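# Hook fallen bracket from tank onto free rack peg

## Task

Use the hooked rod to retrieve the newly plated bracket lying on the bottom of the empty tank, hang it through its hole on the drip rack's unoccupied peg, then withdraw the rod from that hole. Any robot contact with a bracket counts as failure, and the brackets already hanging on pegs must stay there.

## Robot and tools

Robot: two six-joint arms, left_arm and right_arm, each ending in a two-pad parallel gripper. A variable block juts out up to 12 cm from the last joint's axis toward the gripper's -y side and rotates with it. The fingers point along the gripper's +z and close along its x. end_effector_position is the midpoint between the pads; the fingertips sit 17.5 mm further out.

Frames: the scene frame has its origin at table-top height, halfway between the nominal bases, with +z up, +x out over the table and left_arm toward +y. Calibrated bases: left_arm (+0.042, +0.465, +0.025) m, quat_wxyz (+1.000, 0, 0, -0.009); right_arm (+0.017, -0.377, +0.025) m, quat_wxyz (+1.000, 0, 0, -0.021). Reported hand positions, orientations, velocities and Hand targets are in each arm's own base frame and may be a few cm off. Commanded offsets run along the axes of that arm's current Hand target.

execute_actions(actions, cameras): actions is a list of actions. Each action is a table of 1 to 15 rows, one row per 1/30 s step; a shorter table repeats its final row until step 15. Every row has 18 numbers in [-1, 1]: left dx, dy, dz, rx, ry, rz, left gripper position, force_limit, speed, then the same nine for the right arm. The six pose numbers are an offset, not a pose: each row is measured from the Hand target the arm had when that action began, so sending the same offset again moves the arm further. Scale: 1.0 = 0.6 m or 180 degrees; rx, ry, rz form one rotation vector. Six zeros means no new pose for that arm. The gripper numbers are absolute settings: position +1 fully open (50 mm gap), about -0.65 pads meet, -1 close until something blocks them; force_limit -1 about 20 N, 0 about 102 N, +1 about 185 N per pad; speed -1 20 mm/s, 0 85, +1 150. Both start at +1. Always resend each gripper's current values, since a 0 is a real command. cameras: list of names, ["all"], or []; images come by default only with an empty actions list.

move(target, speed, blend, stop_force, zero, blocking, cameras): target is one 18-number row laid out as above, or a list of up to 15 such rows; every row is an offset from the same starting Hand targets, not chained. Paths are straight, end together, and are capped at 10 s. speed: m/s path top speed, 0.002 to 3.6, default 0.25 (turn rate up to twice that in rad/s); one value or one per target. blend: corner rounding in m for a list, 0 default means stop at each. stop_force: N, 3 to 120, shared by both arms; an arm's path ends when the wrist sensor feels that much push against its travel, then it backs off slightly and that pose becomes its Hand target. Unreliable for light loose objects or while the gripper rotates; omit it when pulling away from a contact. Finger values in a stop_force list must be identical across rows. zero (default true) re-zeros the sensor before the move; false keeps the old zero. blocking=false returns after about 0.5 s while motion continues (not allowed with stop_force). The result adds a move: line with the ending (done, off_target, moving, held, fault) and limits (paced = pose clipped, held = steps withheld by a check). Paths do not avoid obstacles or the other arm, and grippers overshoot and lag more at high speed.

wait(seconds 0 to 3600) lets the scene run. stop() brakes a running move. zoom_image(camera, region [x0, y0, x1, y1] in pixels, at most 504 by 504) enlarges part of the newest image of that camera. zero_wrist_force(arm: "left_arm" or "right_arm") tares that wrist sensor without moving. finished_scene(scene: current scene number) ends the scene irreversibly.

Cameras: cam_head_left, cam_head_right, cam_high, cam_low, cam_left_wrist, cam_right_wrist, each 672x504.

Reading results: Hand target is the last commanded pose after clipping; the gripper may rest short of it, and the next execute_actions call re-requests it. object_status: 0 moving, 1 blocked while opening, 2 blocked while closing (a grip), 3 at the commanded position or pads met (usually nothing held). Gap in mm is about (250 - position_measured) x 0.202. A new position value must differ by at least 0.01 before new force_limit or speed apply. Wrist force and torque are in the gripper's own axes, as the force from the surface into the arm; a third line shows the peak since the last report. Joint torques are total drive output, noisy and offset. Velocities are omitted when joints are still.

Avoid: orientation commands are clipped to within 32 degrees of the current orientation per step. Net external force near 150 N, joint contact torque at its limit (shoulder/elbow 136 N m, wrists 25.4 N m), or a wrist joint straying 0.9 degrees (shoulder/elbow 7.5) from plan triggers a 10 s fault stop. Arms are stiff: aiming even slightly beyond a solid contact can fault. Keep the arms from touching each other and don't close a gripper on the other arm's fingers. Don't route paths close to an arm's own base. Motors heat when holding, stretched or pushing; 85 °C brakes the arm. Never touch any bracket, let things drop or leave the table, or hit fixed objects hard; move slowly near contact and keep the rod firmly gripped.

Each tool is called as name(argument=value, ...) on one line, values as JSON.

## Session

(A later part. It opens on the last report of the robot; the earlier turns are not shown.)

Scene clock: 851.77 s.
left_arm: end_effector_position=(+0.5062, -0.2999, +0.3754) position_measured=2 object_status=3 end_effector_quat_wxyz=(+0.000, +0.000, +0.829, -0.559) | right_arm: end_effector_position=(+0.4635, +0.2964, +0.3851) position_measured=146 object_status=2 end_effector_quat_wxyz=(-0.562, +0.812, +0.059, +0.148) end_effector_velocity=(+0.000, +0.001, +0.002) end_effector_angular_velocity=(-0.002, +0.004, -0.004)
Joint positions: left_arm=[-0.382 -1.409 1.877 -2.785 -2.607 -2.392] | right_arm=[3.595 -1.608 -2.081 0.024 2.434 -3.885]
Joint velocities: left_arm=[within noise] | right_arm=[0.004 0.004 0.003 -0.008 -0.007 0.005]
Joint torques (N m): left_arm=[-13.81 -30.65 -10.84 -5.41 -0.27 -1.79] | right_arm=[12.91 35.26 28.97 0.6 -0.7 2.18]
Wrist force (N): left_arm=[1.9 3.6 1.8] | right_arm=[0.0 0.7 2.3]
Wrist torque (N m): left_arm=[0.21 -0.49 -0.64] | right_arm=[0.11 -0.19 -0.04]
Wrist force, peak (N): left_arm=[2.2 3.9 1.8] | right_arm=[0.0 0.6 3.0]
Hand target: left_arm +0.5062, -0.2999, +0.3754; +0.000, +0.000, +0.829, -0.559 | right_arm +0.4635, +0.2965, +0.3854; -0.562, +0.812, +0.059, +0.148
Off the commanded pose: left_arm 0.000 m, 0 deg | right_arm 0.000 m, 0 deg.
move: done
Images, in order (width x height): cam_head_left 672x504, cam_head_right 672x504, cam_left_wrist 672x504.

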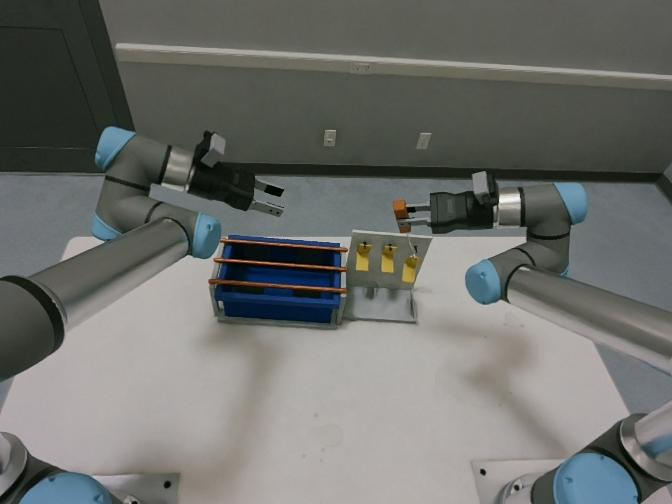

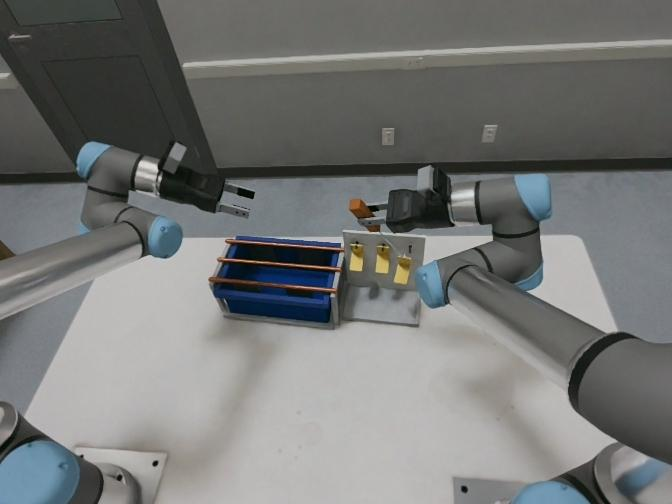

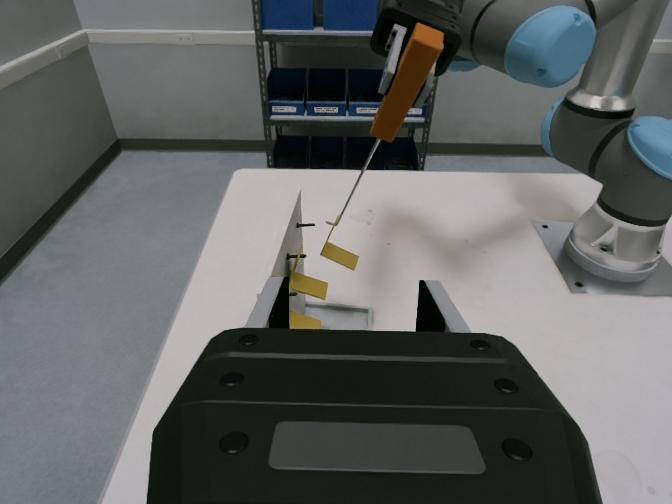

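move(target=[0,0,0,0,0,0,1,1,1,0.0114,0.0184,-0.0093,0,0,0,-1,0,-0.5], speed=0.05, cameras=["cam_left_wrist","cam_head_left","cam_head_right"])

zoom_image(camera="cam_left_wrist", region=[280, 190, 360, 250])

zoom_image(camera="cam_head_left", region=[380, 220, 440, 280])

zoom_image(camera="cam_head_right", region=[360, 220, 440, 280])

Scene clock: 873.50 s.
left_arm: end_effector_position=(+0.5062, -0.2999, +0.3754) position_measured=2 object_status=3 end_effector_quat_wxyz=(+0.000, +0.000, +0.829, -0.559) | right_arm: end_effector_position=(+0.4720, +0.2868, +0.3793) position_measured=146 object_status=2 end_effector_quat_wxyz=(-0.562, +0.812, +0.059, +0.148) end_effector_velocity=(+0.000, +0.001, +0.002) end_effector_angular_velocity=(+0.000, +0.001, -0.004)
Joint positions: left_arm=[-0.382 -1.409 1.877 -2.785 -2.607 -2.392] | right_arm=[3.564 -1.629 -2.073 0.019 2.46 -3.91]
Joint velocities: left_arm=[within noise] | right_arm=[0.004 0.004 0.001 0 -0.007 0.007]
Joint torques (N m): left_arm=[-13.3 -31 -10.72 -5.43 -0.23 -1.96] | right_arm=[10.39 34.65 15.24 2.13 -1.09 2.18]
Wrist force (N): left_arm=[2.0 3.4 1.9] | right_arm=[-0.3 0.3 2.1]
Wrist torque (N m): left_arm=[0.17 -0.50 -0.64] | right_arm=[0.05 -0.15 -0.07]
Wrist force, peak (N): left_arm=[2.2 3.9 1.9] | right_arm=[0.0 0.9 2.8]
Hand target: left_arm +0.5062, -0.2999, +0.3754; +0.000, +0.000, +0.829, -0.559 | right_arm +0.4719, +0.2868, +0.3794; -0.562, +0.812, +0.059, +0.148
Off the commanded pose: left_arm 0.000 m, 0 deg | right_arm 0.000 m, 0 deg.
move: done
Images, in order (width x height): cam_head_left 672x504, cam_head_right 672x504, cam_left_wrist 672x504.

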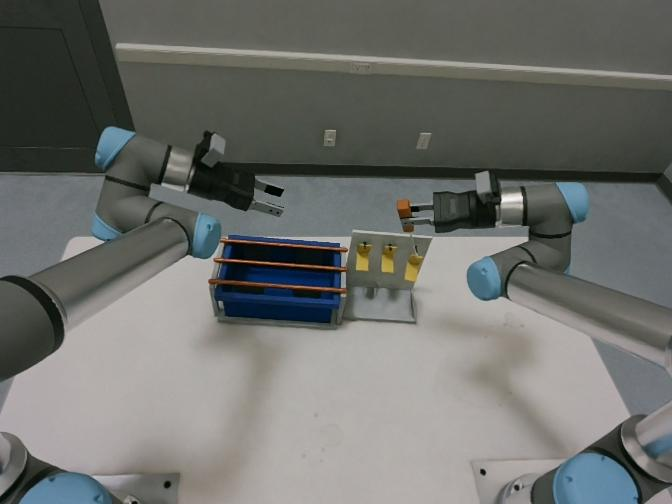

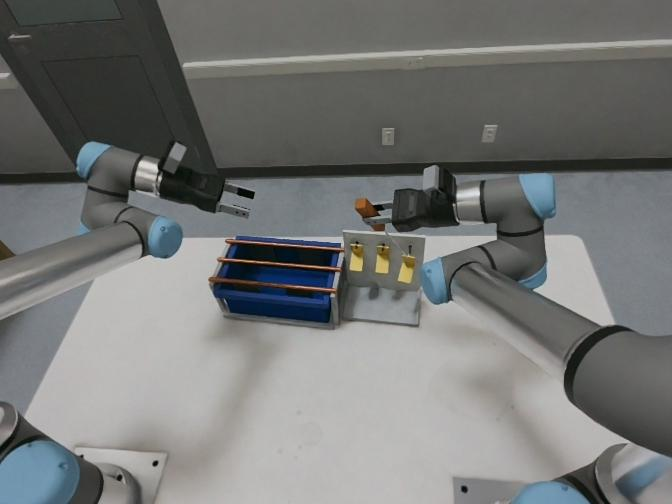

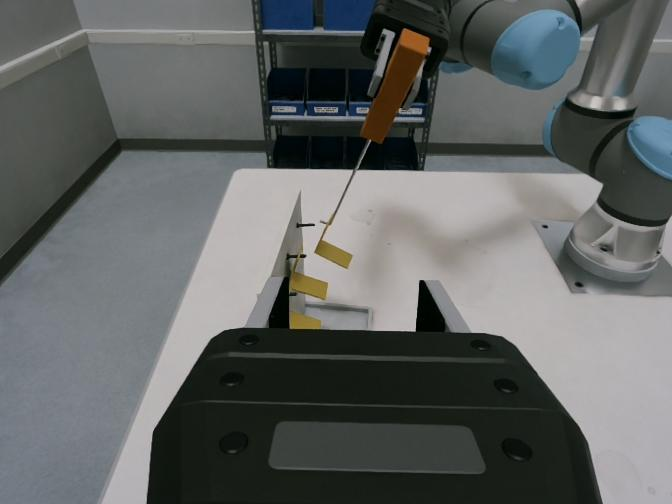

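Scaled by 6.300.

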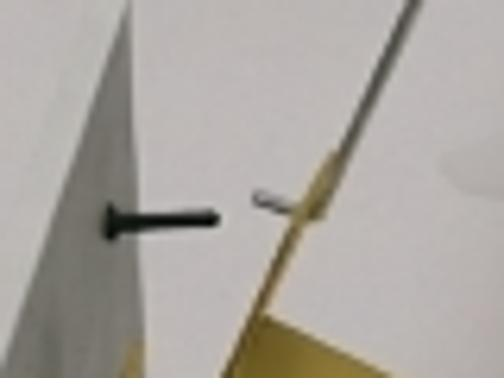

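Scaled by 8.400.

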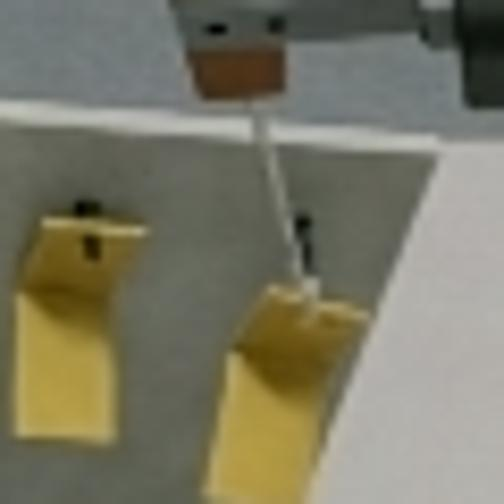

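Scaled by 6.300.

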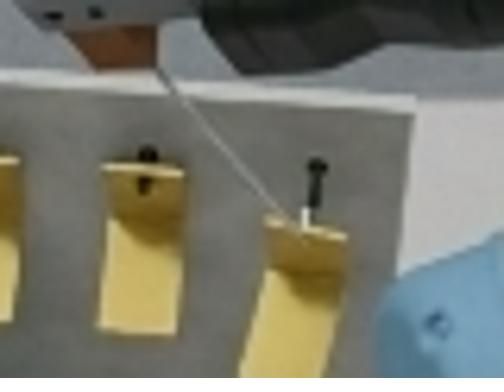

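move(target=[0,0,0,0,0,0,1,1,1,0.0228,0.0083,-0.0012,0,0,0,-1,0,-0.5], speed=0.04, cameras=["cam_left_wrist","cam_head_left","cam_head_right"])

zoom_image(camera="cam_left_wrist", region=[280, 190, 360, 250])

zoom_image(camera="cam_head_left", region=[380, 220, 440, 280])

zoom_image(camera="cam_head_right", region=[360, 220, 440, 280])

Scene clock: 894.10 s.
left_arm: end_effector_position=(+0.5062, -0.2999, +0.3754) position_measured=2 object_status=3 end_effector_quat_wxyz=(+0.000, +0.000, +0.829, -0.559) | right_arm: end_effector_position=(+0.4862, +0.2833, +0.3793) position_measured=146 object_status=2 end_effector_quat_wxyz=(-0.562, +0.812, +0.059, +0.148) end_effector_velocity=(-0.002, +0.000, -0.001) end_effector_angular_velocity=(-0.001, +0.002, -0.002)
Joint positions: left_arm=[-0.382 -1.409 1.877 -2.785 -2.607 -2.392] | right_arm=[3.543 -1.658 -2.04 0 2.478 -3.927]
Joint velocities: left_arm=[within noise] | right_arm=[0.003 0.005 -0.007 0.003 -0.005 0.004]
Joint torques (N m): left_arm=[-13.58 -31.31 -11.03 -5.38 -0.19 -1.96] | right_arm=[11.82 37.99 12.64 5.31 -1.09 2.12]
Wrist force (N): left_arm=[2.2 3.8 1.9] | right_arm=[-0.1 0.4 2.1]
Wrist torque (N m): left_arm=[0.24 -0.53 -0.64] | right_arm=[0.06 -0.18 0.03]
Wrist force, peak (N): left_arm=[2.2 4.0 1.9] | right_arm=[-0.1 0.7 2.7]
Hand target: left_arm +0.5062, -0.2999, +0.3754; +0.000, +0.000, +0.829, -0.559 | right_arm +0.4861, +0.2834, +0.3794; -0.562, +0.812, +0.059, +0.148
Off the commanded pose: left_arm 0.000 m, 0 deg | right_arm 0.000 m, 0 deg.
move: done
Images, in order (width x height): cam_head_left 672x504, cam_head_right 672x504, cam_left_wrist 672x504.

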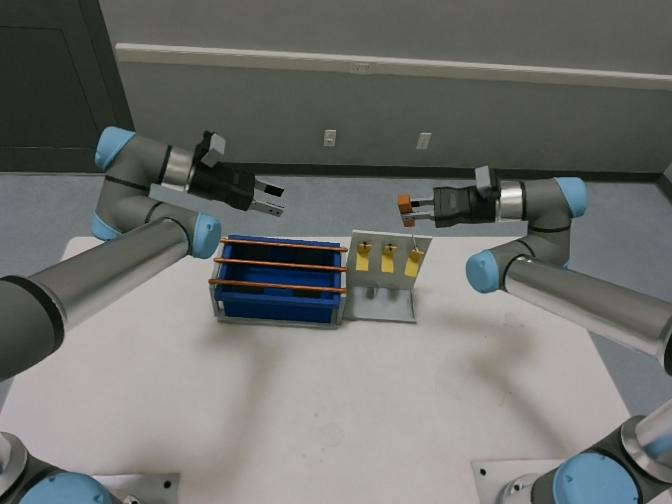

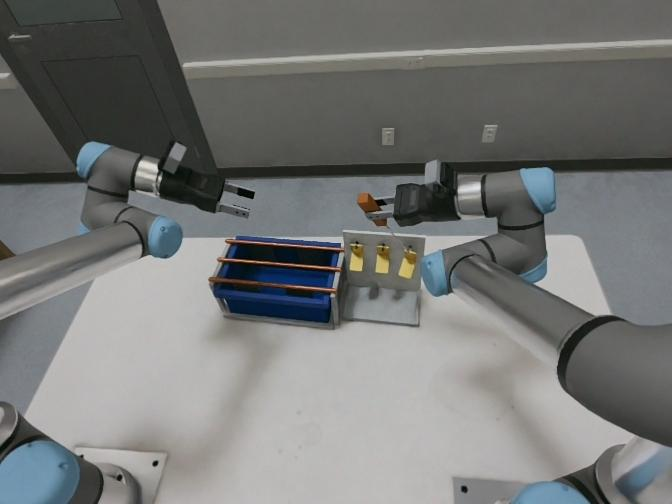

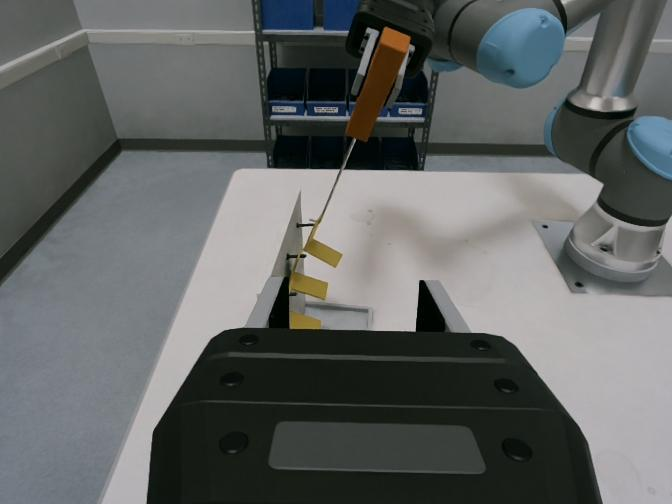

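Scaled by 6.300.

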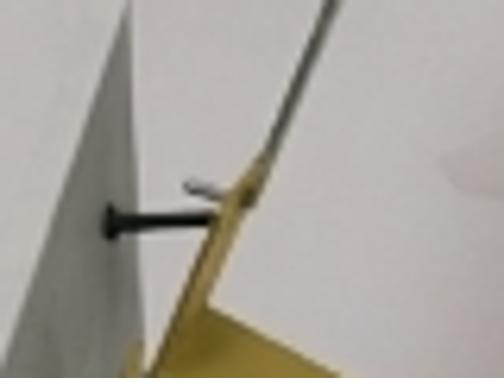

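Scaled by 8.400.

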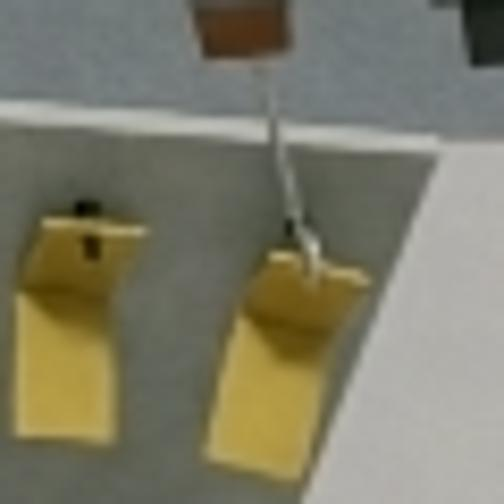

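Scaled by 6.300.

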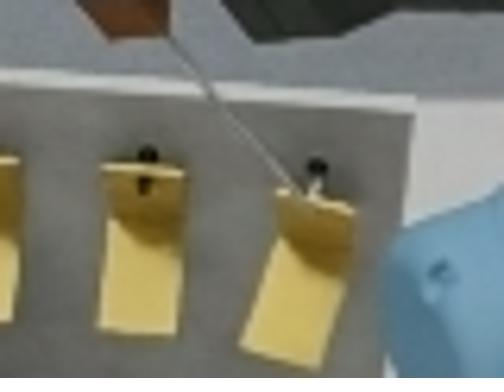

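move(target=[0,0,0,0,0,0,1,1,1,0.0078,0.0018,0.0024,0,0,0,-1,0,-0.5], speed=0.03, cameras=["cam_left_wrist","cam_head_left","cam_head_right"])

zoom_image(camera="cam_left_wrist", region=[290, 205, 330, 235])

zoom_image(camera="cam_head_left", region=[400, 230, 430, 260])

zoom_image(camera="cam_head_right", region=[395, 235, 425, 260])

Scene clock: 903.10 s.
left_arm: end_effector_position=(+0.5062, -0.2999, +0.3754) position_measured=2 object_status=3 end_effector_quat_wxyz=(+0.000, +0.000, +0.829, -0.559) | right_arm: end_effector_position=(+0.4911, +0.2840, +0.3793) position_measured=146 object_status=2 end_effector_quat_wxyz=(-0.562, +0.812, +0.059, +0.148)
Joint positions: left_arm=[-0.382 -1.409 1.877 -2.785 -2.607 -2.392] | right_arm=[3.54 -1.669 -2.027 -0.004 2.481 -3.93]
Joint torques (N m): left_arm=[-13.38 -31.58 -10.83 -5.38 -0.33 -1.96] | right_arm=[-1.16 36.97 11.19 4.31 0.02 0.58]
Wrist force (N): left_arm=[2.3 3.6 1.8] | right_arm=[-0.2 0.3 2.1]
Wrist torque (N m): left_arm=[0.21 -0.55 -0.64] | right_arm=[0.05 -0.17 0.02]
Wrist force, peak (N): left_arm=[2.3 3.7 2.0] | right_arm=[0.0 0.5 2.8]
Hand target: left_arm +0.5062, -0.2999, +0.3754; +0.000, +0.000, +0.829, -0.559 | right_arm +0.4910, +0.2840, +0.3794; -0.562, +0.812, +0.059, +0.148
Off the commanded pose: left_arm 0.000 m, 0 deg | right_arm 0.000 m, 0 deg.
move: done
Images, in order (width x height): cam_head_left 672x504, cam_head_right 672x504, cam_left_wrist 672x504.

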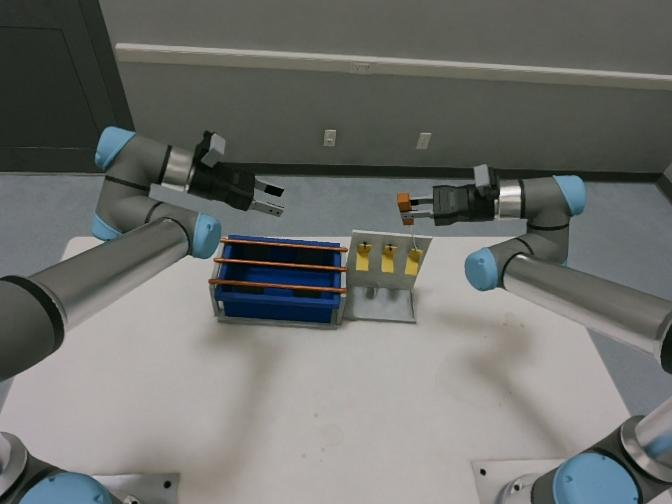

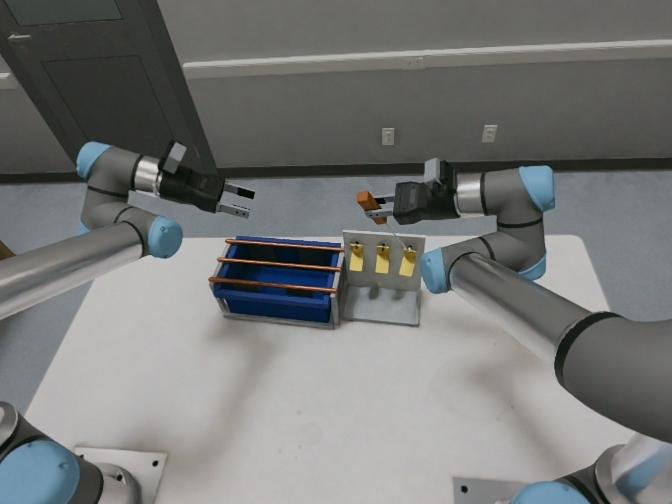

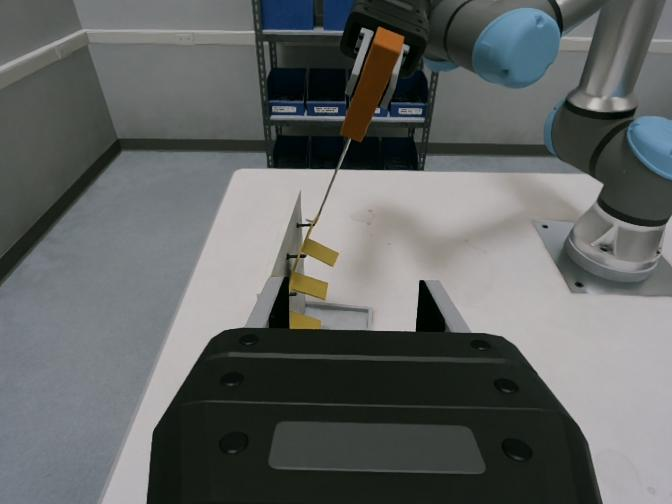

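Scaled by 12.600.

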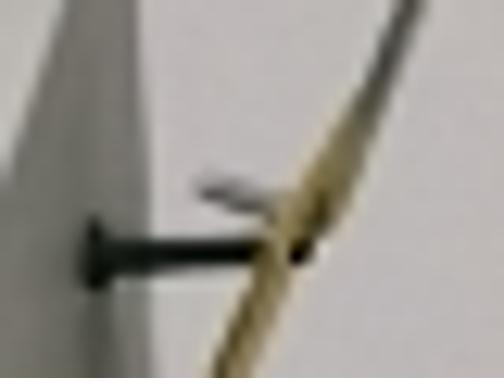

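Scaled by 16.800.

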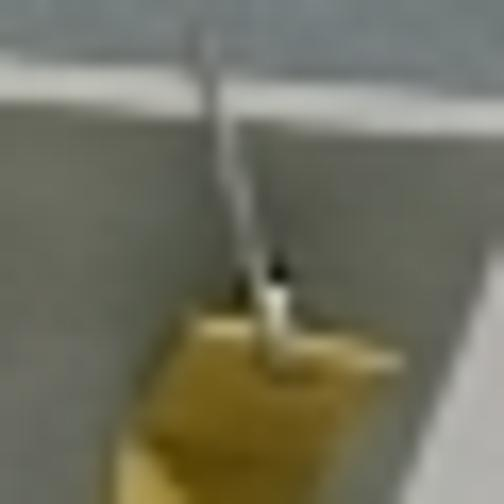

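Scaled by 16.800.

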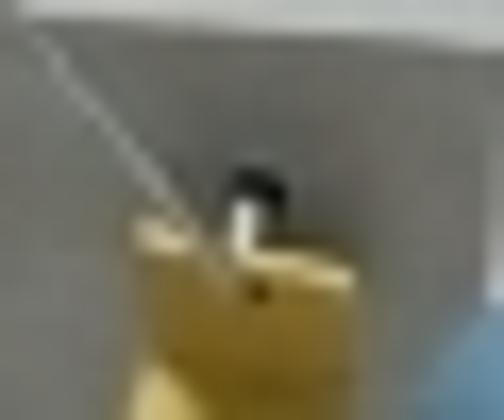

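move(target=[0,0,0,0,0,0,1,1,1,0.0080,0.0024,0.0008,0,0,0,-1,0,-0.5], speed=0.03, cameras=["cam_left_wrist","cam_head_right"])

zoom_image(camera="cam_left_wrist", region=[290, 205, 330, 235])

zoom_image(camera="cam_head_right", region=[395, 235, 425, 260])

Scene clock: 911.63 s.
left_arm: end_effector_position=(+0.5062, -0.2999, +0.3754) position_measured=2 object_status=3 end_effector_quat_wxyz=(+0.000, +0.000, +0.829, -0.559) | right_arm: end_effector_position=(+0.4961, +0.2835, +0.3793) position_measured=146 object_status=2 end_effector_quat_wxyz=(-0.562, +0.812, +0.059, +0.148)
Joint positions: left_arm=[-0.382 -1.409 1.877 -2.785 -2.607 -2.392] | right_arm=[3.534 -1.68 -2.014 -0.009 2.486 -3.935]
Joint torques (N m): left_arm=[-13.15 -31.3 -11.2 -5.3 -0.24 -1.85] | right_arm=[8.46 38.96 10.86 5.26 -0.94 1.94]
Wrist force (N): left_arm=[2.0 3.4 2.0] | right_arm=[-0.3 0.8 2.5]
Wrist torque (N m): left_arm=[0.18 -0.50 -0.64] | right_arm=[0.08 -0.17 0.07]
Wrist force, peak (N): left_arm=[2.4 3.8 1.8] | right_arm=[-0.3 0.6 2.8]
Hand target: left_arm +0.5062, -0.2999, +0.3754; +0.000, +0.000, +0.829, -0.559 | right_arm +0.4960, +0.2836, +0.3794; -0.562, +0.812, +0.059, +0.148
Off the commanded pose: left_arm 0.000 m, 0 deg | right_arm 0.000 m, 0 deg.
move: done
Images, in order (width x height): cam_head_right 672x504, cam_left_wrist 672x504.

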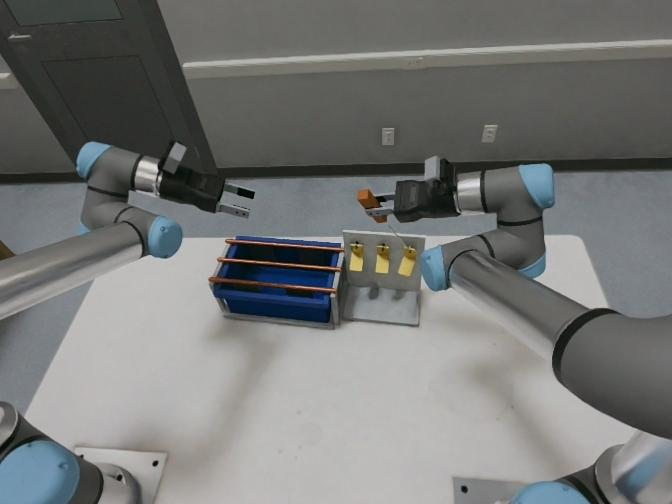

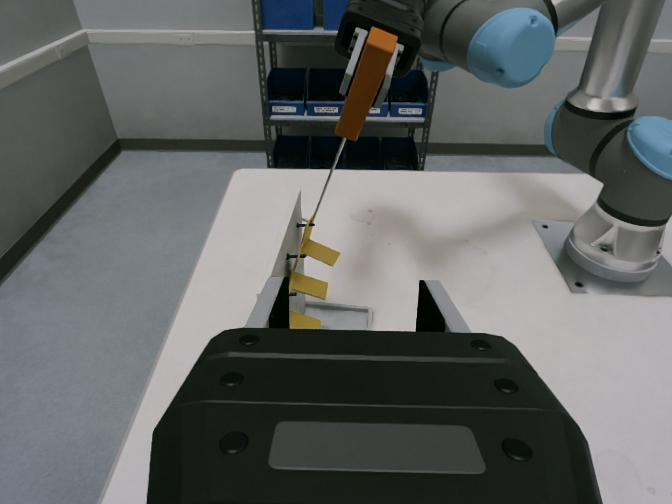

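Scaled by 12.600.

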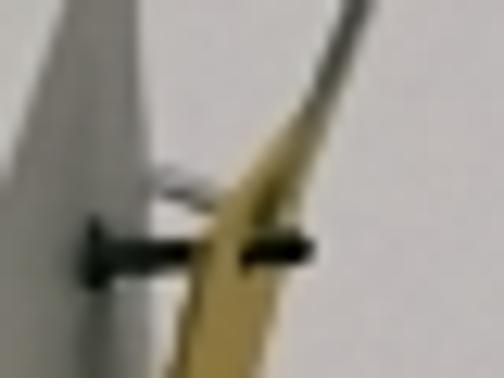

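Scaled by 16.800.

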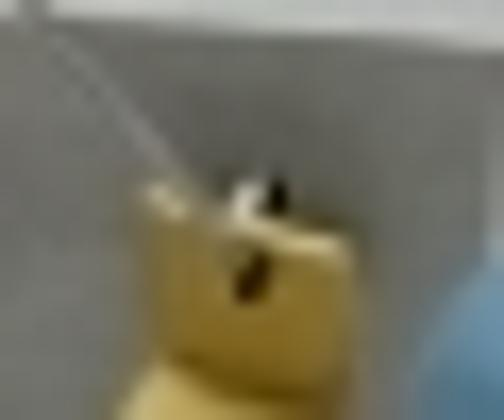

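move(target=[[0,0,0,0,0,0,1,1,1,-0.0001,-0.0037,0.0049,0,0,0,-1,0,-0.5],[0,0,0,0,0,0,1,1,1,-0.0027,0.0038,0.0076,0,0,0,-1,0,-0.5]], speed=0.02, cameras=["cam_left_wrist","cam_head_right"])

zoom_image(camera="cam_left_wrist", region=[290, 205, 330, 235])

zoom_image(camera="cam_head_right", region=[395, 235, 425, 260])

Scene clock: 931.20 s.
left_arm: end_effector_position=(+0.5062, -0.2999, +0.3754) position_measured=2 object_status=3 end_effector_quat_wxyz=(+0.000, +0.000, +0.829, -0.559) | right_arm: end_effector_position=(+0.4958, +0.2872, +0.3753) position_measured=146 object_status=2 end_effector_quat_wxyz=(-0.562, +0.812, +0.059, +0.148) end_effector_velocity=(+0.000, -0.001, -0.002) end_effector_angular_velocity=(-0.003, +0.005, -0.002)
Joint positions: left_arm=[-0.382 -1.409 1.877 -2.785 -2.607 -2.392] | right_arm=[3.542 -1.687 -2.019 0.008 2.479 -3.928]
Joint velocities: left_arm=[within noise] | right_arm=[-0.001 0 0 -0.006 -0.002 0]
Joint torques (N m): left_arm=[-12.99 -31.41 -11.08 -5.2 -0.27 -1.77] | right_arm=[-11.52 30.81 24.76 0.13 -0.83 -1.45]
Wrist force (N): left_arm=[2.0 3.7 2.0] | right_arm=[1.4 1.7 2.6]
Wrist torque (N m): left_arm=[0.22 -0.51 -0.64] | right_arm=[0.21 -0.41 -0.03]
Wrist force, peak (N): left_arm=[2.3 3.9 2.0] | right_arm=[-1.8 59.4 1.9]
Hand target: left_arm +0.5062, -0.2999, +0.3754; +0.000, +0.000, +0.829, -0.559 | right_arm +0.4959, +0.2871, +0.3754; -0.562, +0.812, +0.059, +0.148
Off the commanded pose: left_arm 0.000 m, 0 deg | right_arm 0.000 m, 0 deg.
move: done
Images, in order (width x height): cam_head_right 672x504, cam_left_wrist 672x504.

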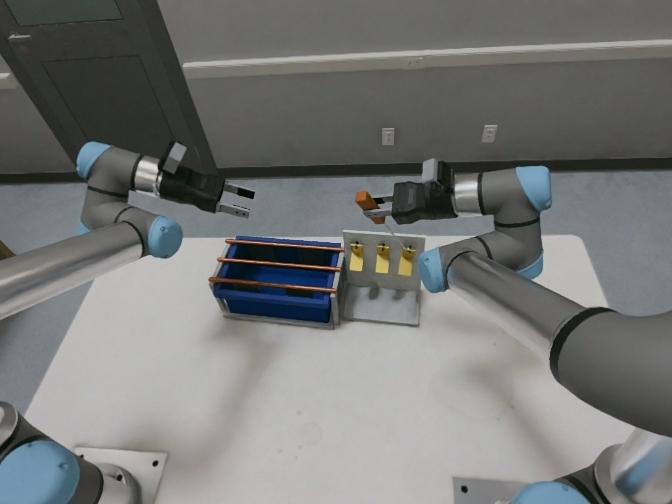

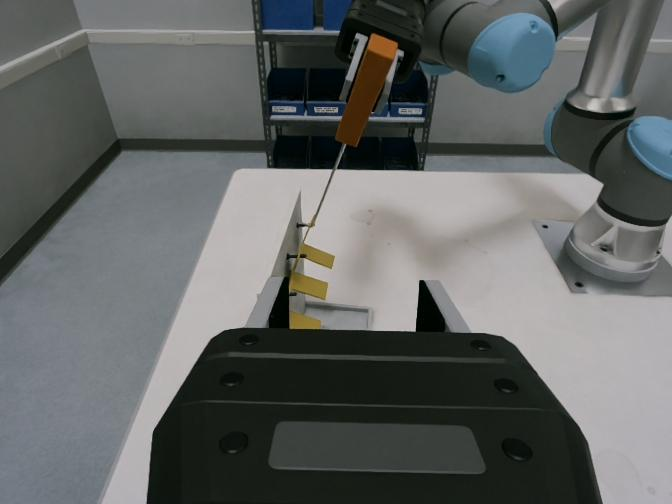

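Scaled by 12.600.

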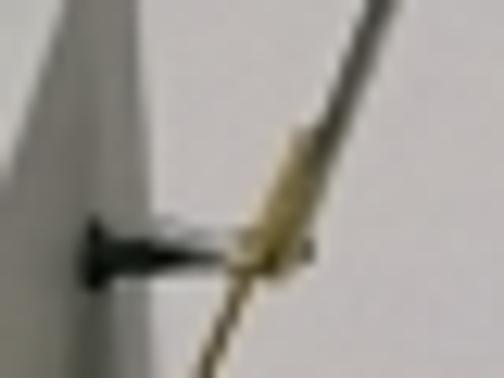

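Scaled by 16.800.

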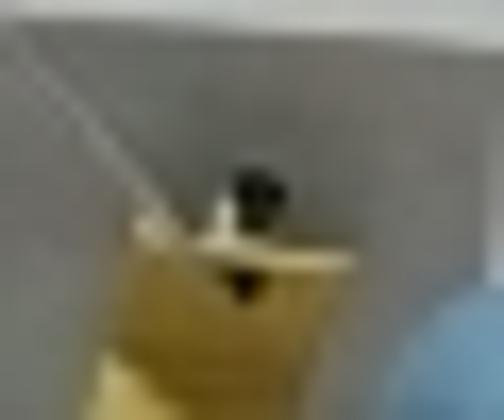

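move(target=[0,0,0,0,0,0,1,1,1,0.0064,0.0019,0.0006,0,0,0,-1,0,-0.5], speed=0.02, cameras=["cam_left_wrist","cam_head_right"])

zoom_image(camera="cam_left_wrist", region=[285, 205, 325, 235])

zoom_image(camera="cam_head_right", region=[395, 235, 425, 260])

Scene clock: 942.67 s.
left_arm: end_effector_position=(+0.5062, -0.2999, +0.3754) position_measured=2 object_status=3 end_effector_quat_wxyz=(+0.000, +0.000, +0.829, -0.559) | right_arm: end_effector_position=(+0.5000, +0.2867, +0.3754) position_measured=146 object_status=2 end_effector_quat_wxyz=(-0.562, +0.812, +0.059, +0.148)
Joint positions: left_arm=[-0.382 -1.409 1.877 -2.785 -2.607 -2.392] | right_arm=[3.538 -1.695 -2.009 0.003 2.483 -3.932]
Joint torques (N m): left_arm=[-13.11 -31.33 -11.16 -5.3 -0.35 -1.86] | right_arm=[7.85 41.14 9.68 4.43 0.27 0.8]
Wrist force (N): left_arm=[2.2 3.7 1.8] | right_arm=[1.5 1.3 2.9]
Wrist torque (N m): left_arm=[0.22 -0.53 -0.64] | right_arm=[0.19 -0.44 0.02]
Wrist force, peak (N): left_arm=[2.0 3.9 2.1] | right_arm=[1.6 1.5 3.1]
Hand target: left_arm +0.5062, -0.2999, +0.3754; +0.000, +0.000, +0.829, -0.559 | right_arm +0.4999, +0.2868, +0.3754; -0.562, +0.812, +0.059, +0.148
Off the commanded pose: left_arm 0.000 m, 0 deg | right_arm 0.000 m, 0 deg.
move: done
Images, in order (width x height): cam_head_right 672x504, cam_left_wrist 672x504.

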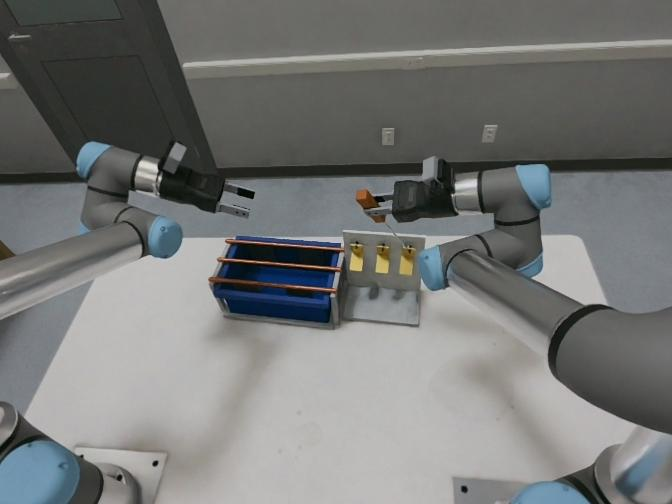

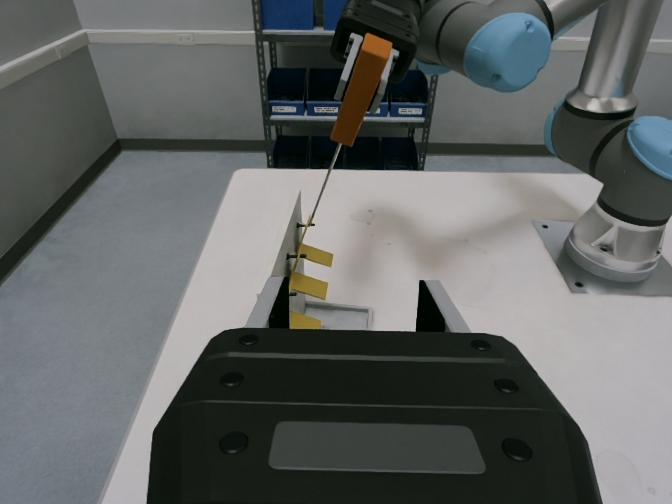

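Scaled by 12.600.

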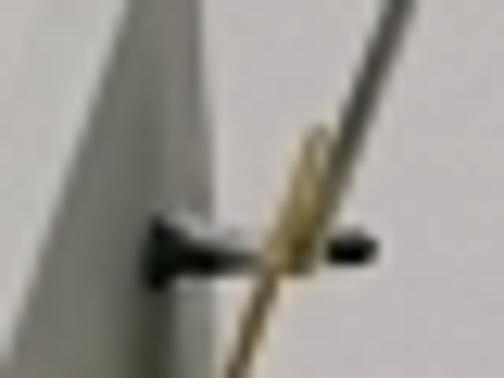

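Scaled by 16.800.

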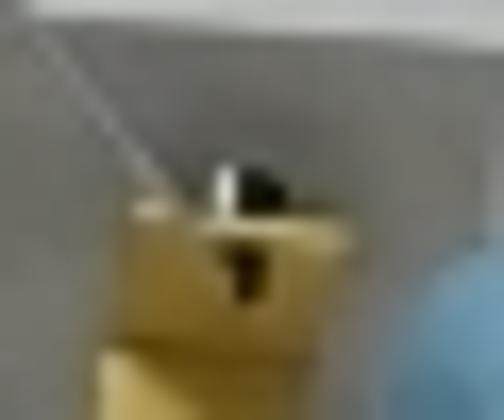

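move(target=[[0,0,0,0,0,0,1,1,1,0.0032,0.0009,0.0003,0,0,0,-1,0,-0.5],[0,0,0,0,0,0,1,1,1,-0.038,0,0,0,0,0,-1,0,-0.5]], speed=0.03, cameras=["cam_left_wrist","cam_head_right"])

zoom_image(camera="cam_left_wrist", region=[285, 205, 345, 250])

zoom_image(camera="cam_head_right", region=[385, 235, 425, 265])

Scene clock: 952.90 s.
left_arm: end_effector_position=(+0.5062, -0.2999, +0.3754) position_measured=2 object_status=3 end_effector_quat_wxyz=(+0.000, +0.000, +0.829, -0.559) | right_arm: end_effector_position=(+0.4781, +0.2884, +0.3685) position_measured=146 object_status=2 end_effector_quat_wxyz=(-0.562, +0.812, +0.059, +0.148) end_effector_velocity=(+0.002, +0.001, +0.002) end_effector_angular_velocity=(+0.001, +0.000, +0.001)
Joint positions: left_arm=[-0.382 -1.409 1.877 -2.785 -2.607 -2.392] | right_arm=[3.562 -1.659 -2.073 0.048 2.462 -3.911]
Joint velocities: left_arm=[within noise] | right_arm=[-0.001 -0.003 0.007 -0.003 0.002 0]
Joint torques (N m): left_arm=[-12.94 -32 -11.04 -5.37 -0.31 -1.76] | right_arm=[-11.13 13.12 31.4 0.7 2.37 -1.11]
Wrist force (N): left_arm=[2.1 3.5 1.8] | right_arm=[1.6 0.7 2.9]
Wrist torque (N m): left_arm=[0.19 -0.52 -0.64] | right_arm=[0.14 -0.42 -0.17]
Wrist force, peak (N): left_arm=[2.3 3.8 2.0] | right_arm=[1.3 1.4 3.1]
Hand target: left_arm +0.5062, -0.2999, +0.3754; +0.000, +0.000, +0.829, -0.559 | right_arm +0.4783, +0.2884, +0.3684; -0.562, +0.812, +0.059, +0.148
Off the commanded pose: left_arm 0.000 m, 0 deg | right_arm 0.000 m, 0 deg.
move: done
Images, in order (width x height): cam_head_right 672x504, cam_left_wrist 672x504.

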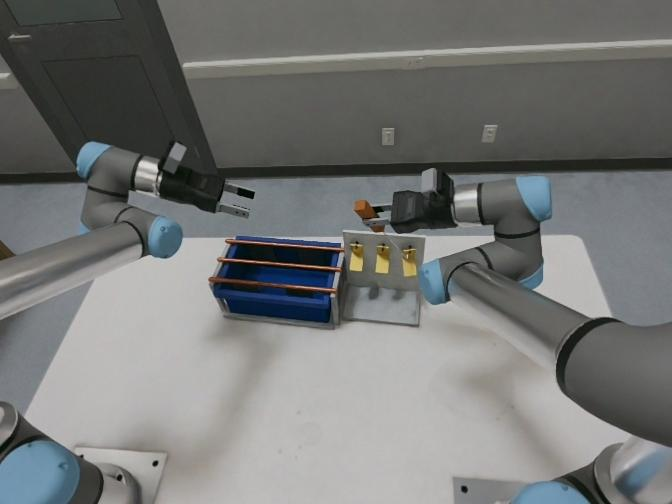

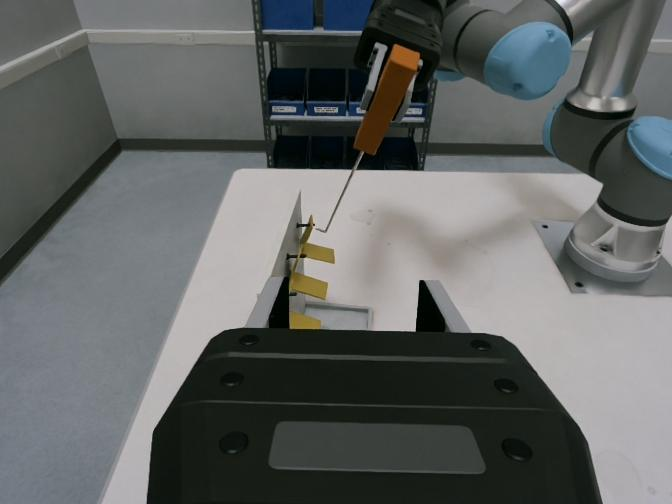

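Scaled by 8.400.

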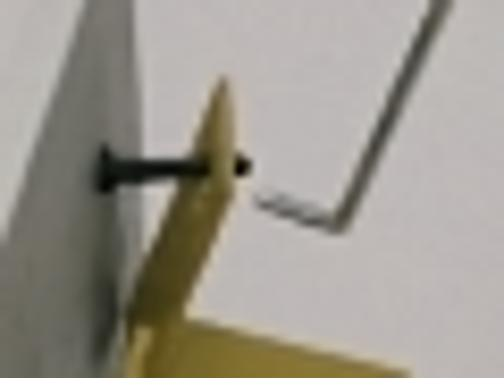

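Scaled by 12.600.

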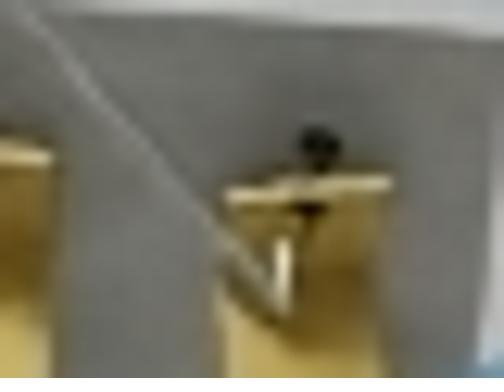

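move(target=[0,0,0,0,0,0,1,1,1,-0.13,-0.035,-0.03,0,0,0,-1,0,-0.5], speed=0.1, cameras=["cam_left_wrist"])

zoom_image(camera="cam_left_wrist", region=[285, 205, 345, 250])

Scene clock: 963.90 s.
left_arm: end_effector_position=(+0.5062, -0.2999, +0.3754) position_measured=2 object_status=3 end_effector_quat_wxyz=(+0.000, +0.000, +0.829, -0.559) | right_arm: end_effector_position=(+0.3956, +0.2848, +0.3692) position_measured=146 object_status=2 end_effector_quat_wxyz=(-0.562, +0.812, +0.059, +0.148)
Joint positions: left_arm=[-0.382 -1.409 1.877 -2.785 -2.607 -2.392] | right_arm=[3.653 -1.465 -2.271 0.103 2.383 -3.843]
Joint torques (N m): left_arm=[-12.89 -31.94 -11.39 -5.22 -0.28 -1.61] | right_arm=[-8.7 18.49 19.21 0.48 2.41 -1.96]
Wrist force (N): left_arm=[2.1 3.4 1.6] | right_arm=[1.6 1.4 3.1]
Wrist torque (N m): left_arm=[0.18 -0.52 -0.64] | right_arm=[0.25 -0.43 0.01]
Wrist force, peak (N): left_arm=[2.1 3.9 2.1] | right_arm=[3.1 1.2 3.0]
Hand target: left_arm +0.5062, -0.2999, +0.3754; +0.000, +0.000, +0.829, -0.559 | right_arm +0.3956, +0.2847, +0.3691; -0.562, +0.812, +0.059, +0.148
Off the commanded pose: left_arm 0.000 m, 0 deg | right_arm 0.000 m, 0 deg.
move: done

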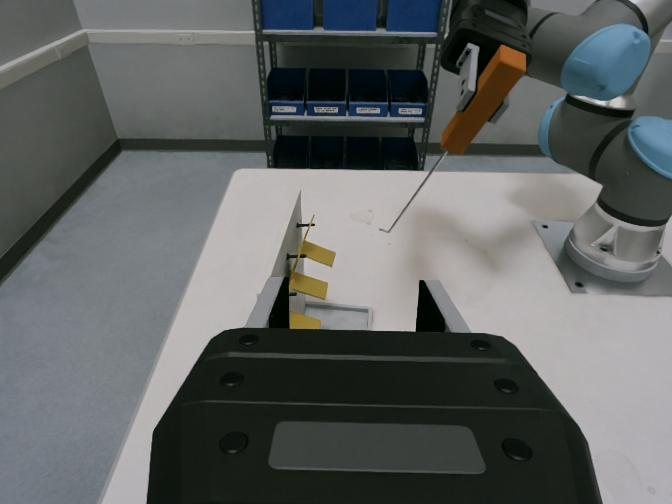

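Scaled by 8.400.

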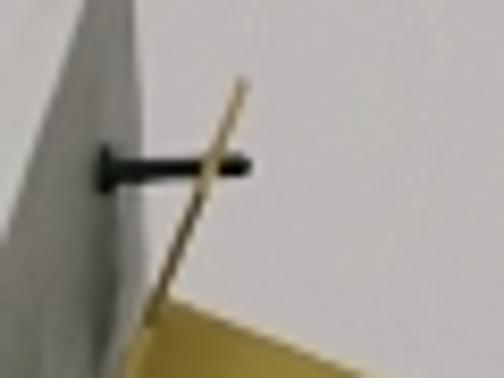

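finished_scene(scene=2)

The scene is finished: the task was done.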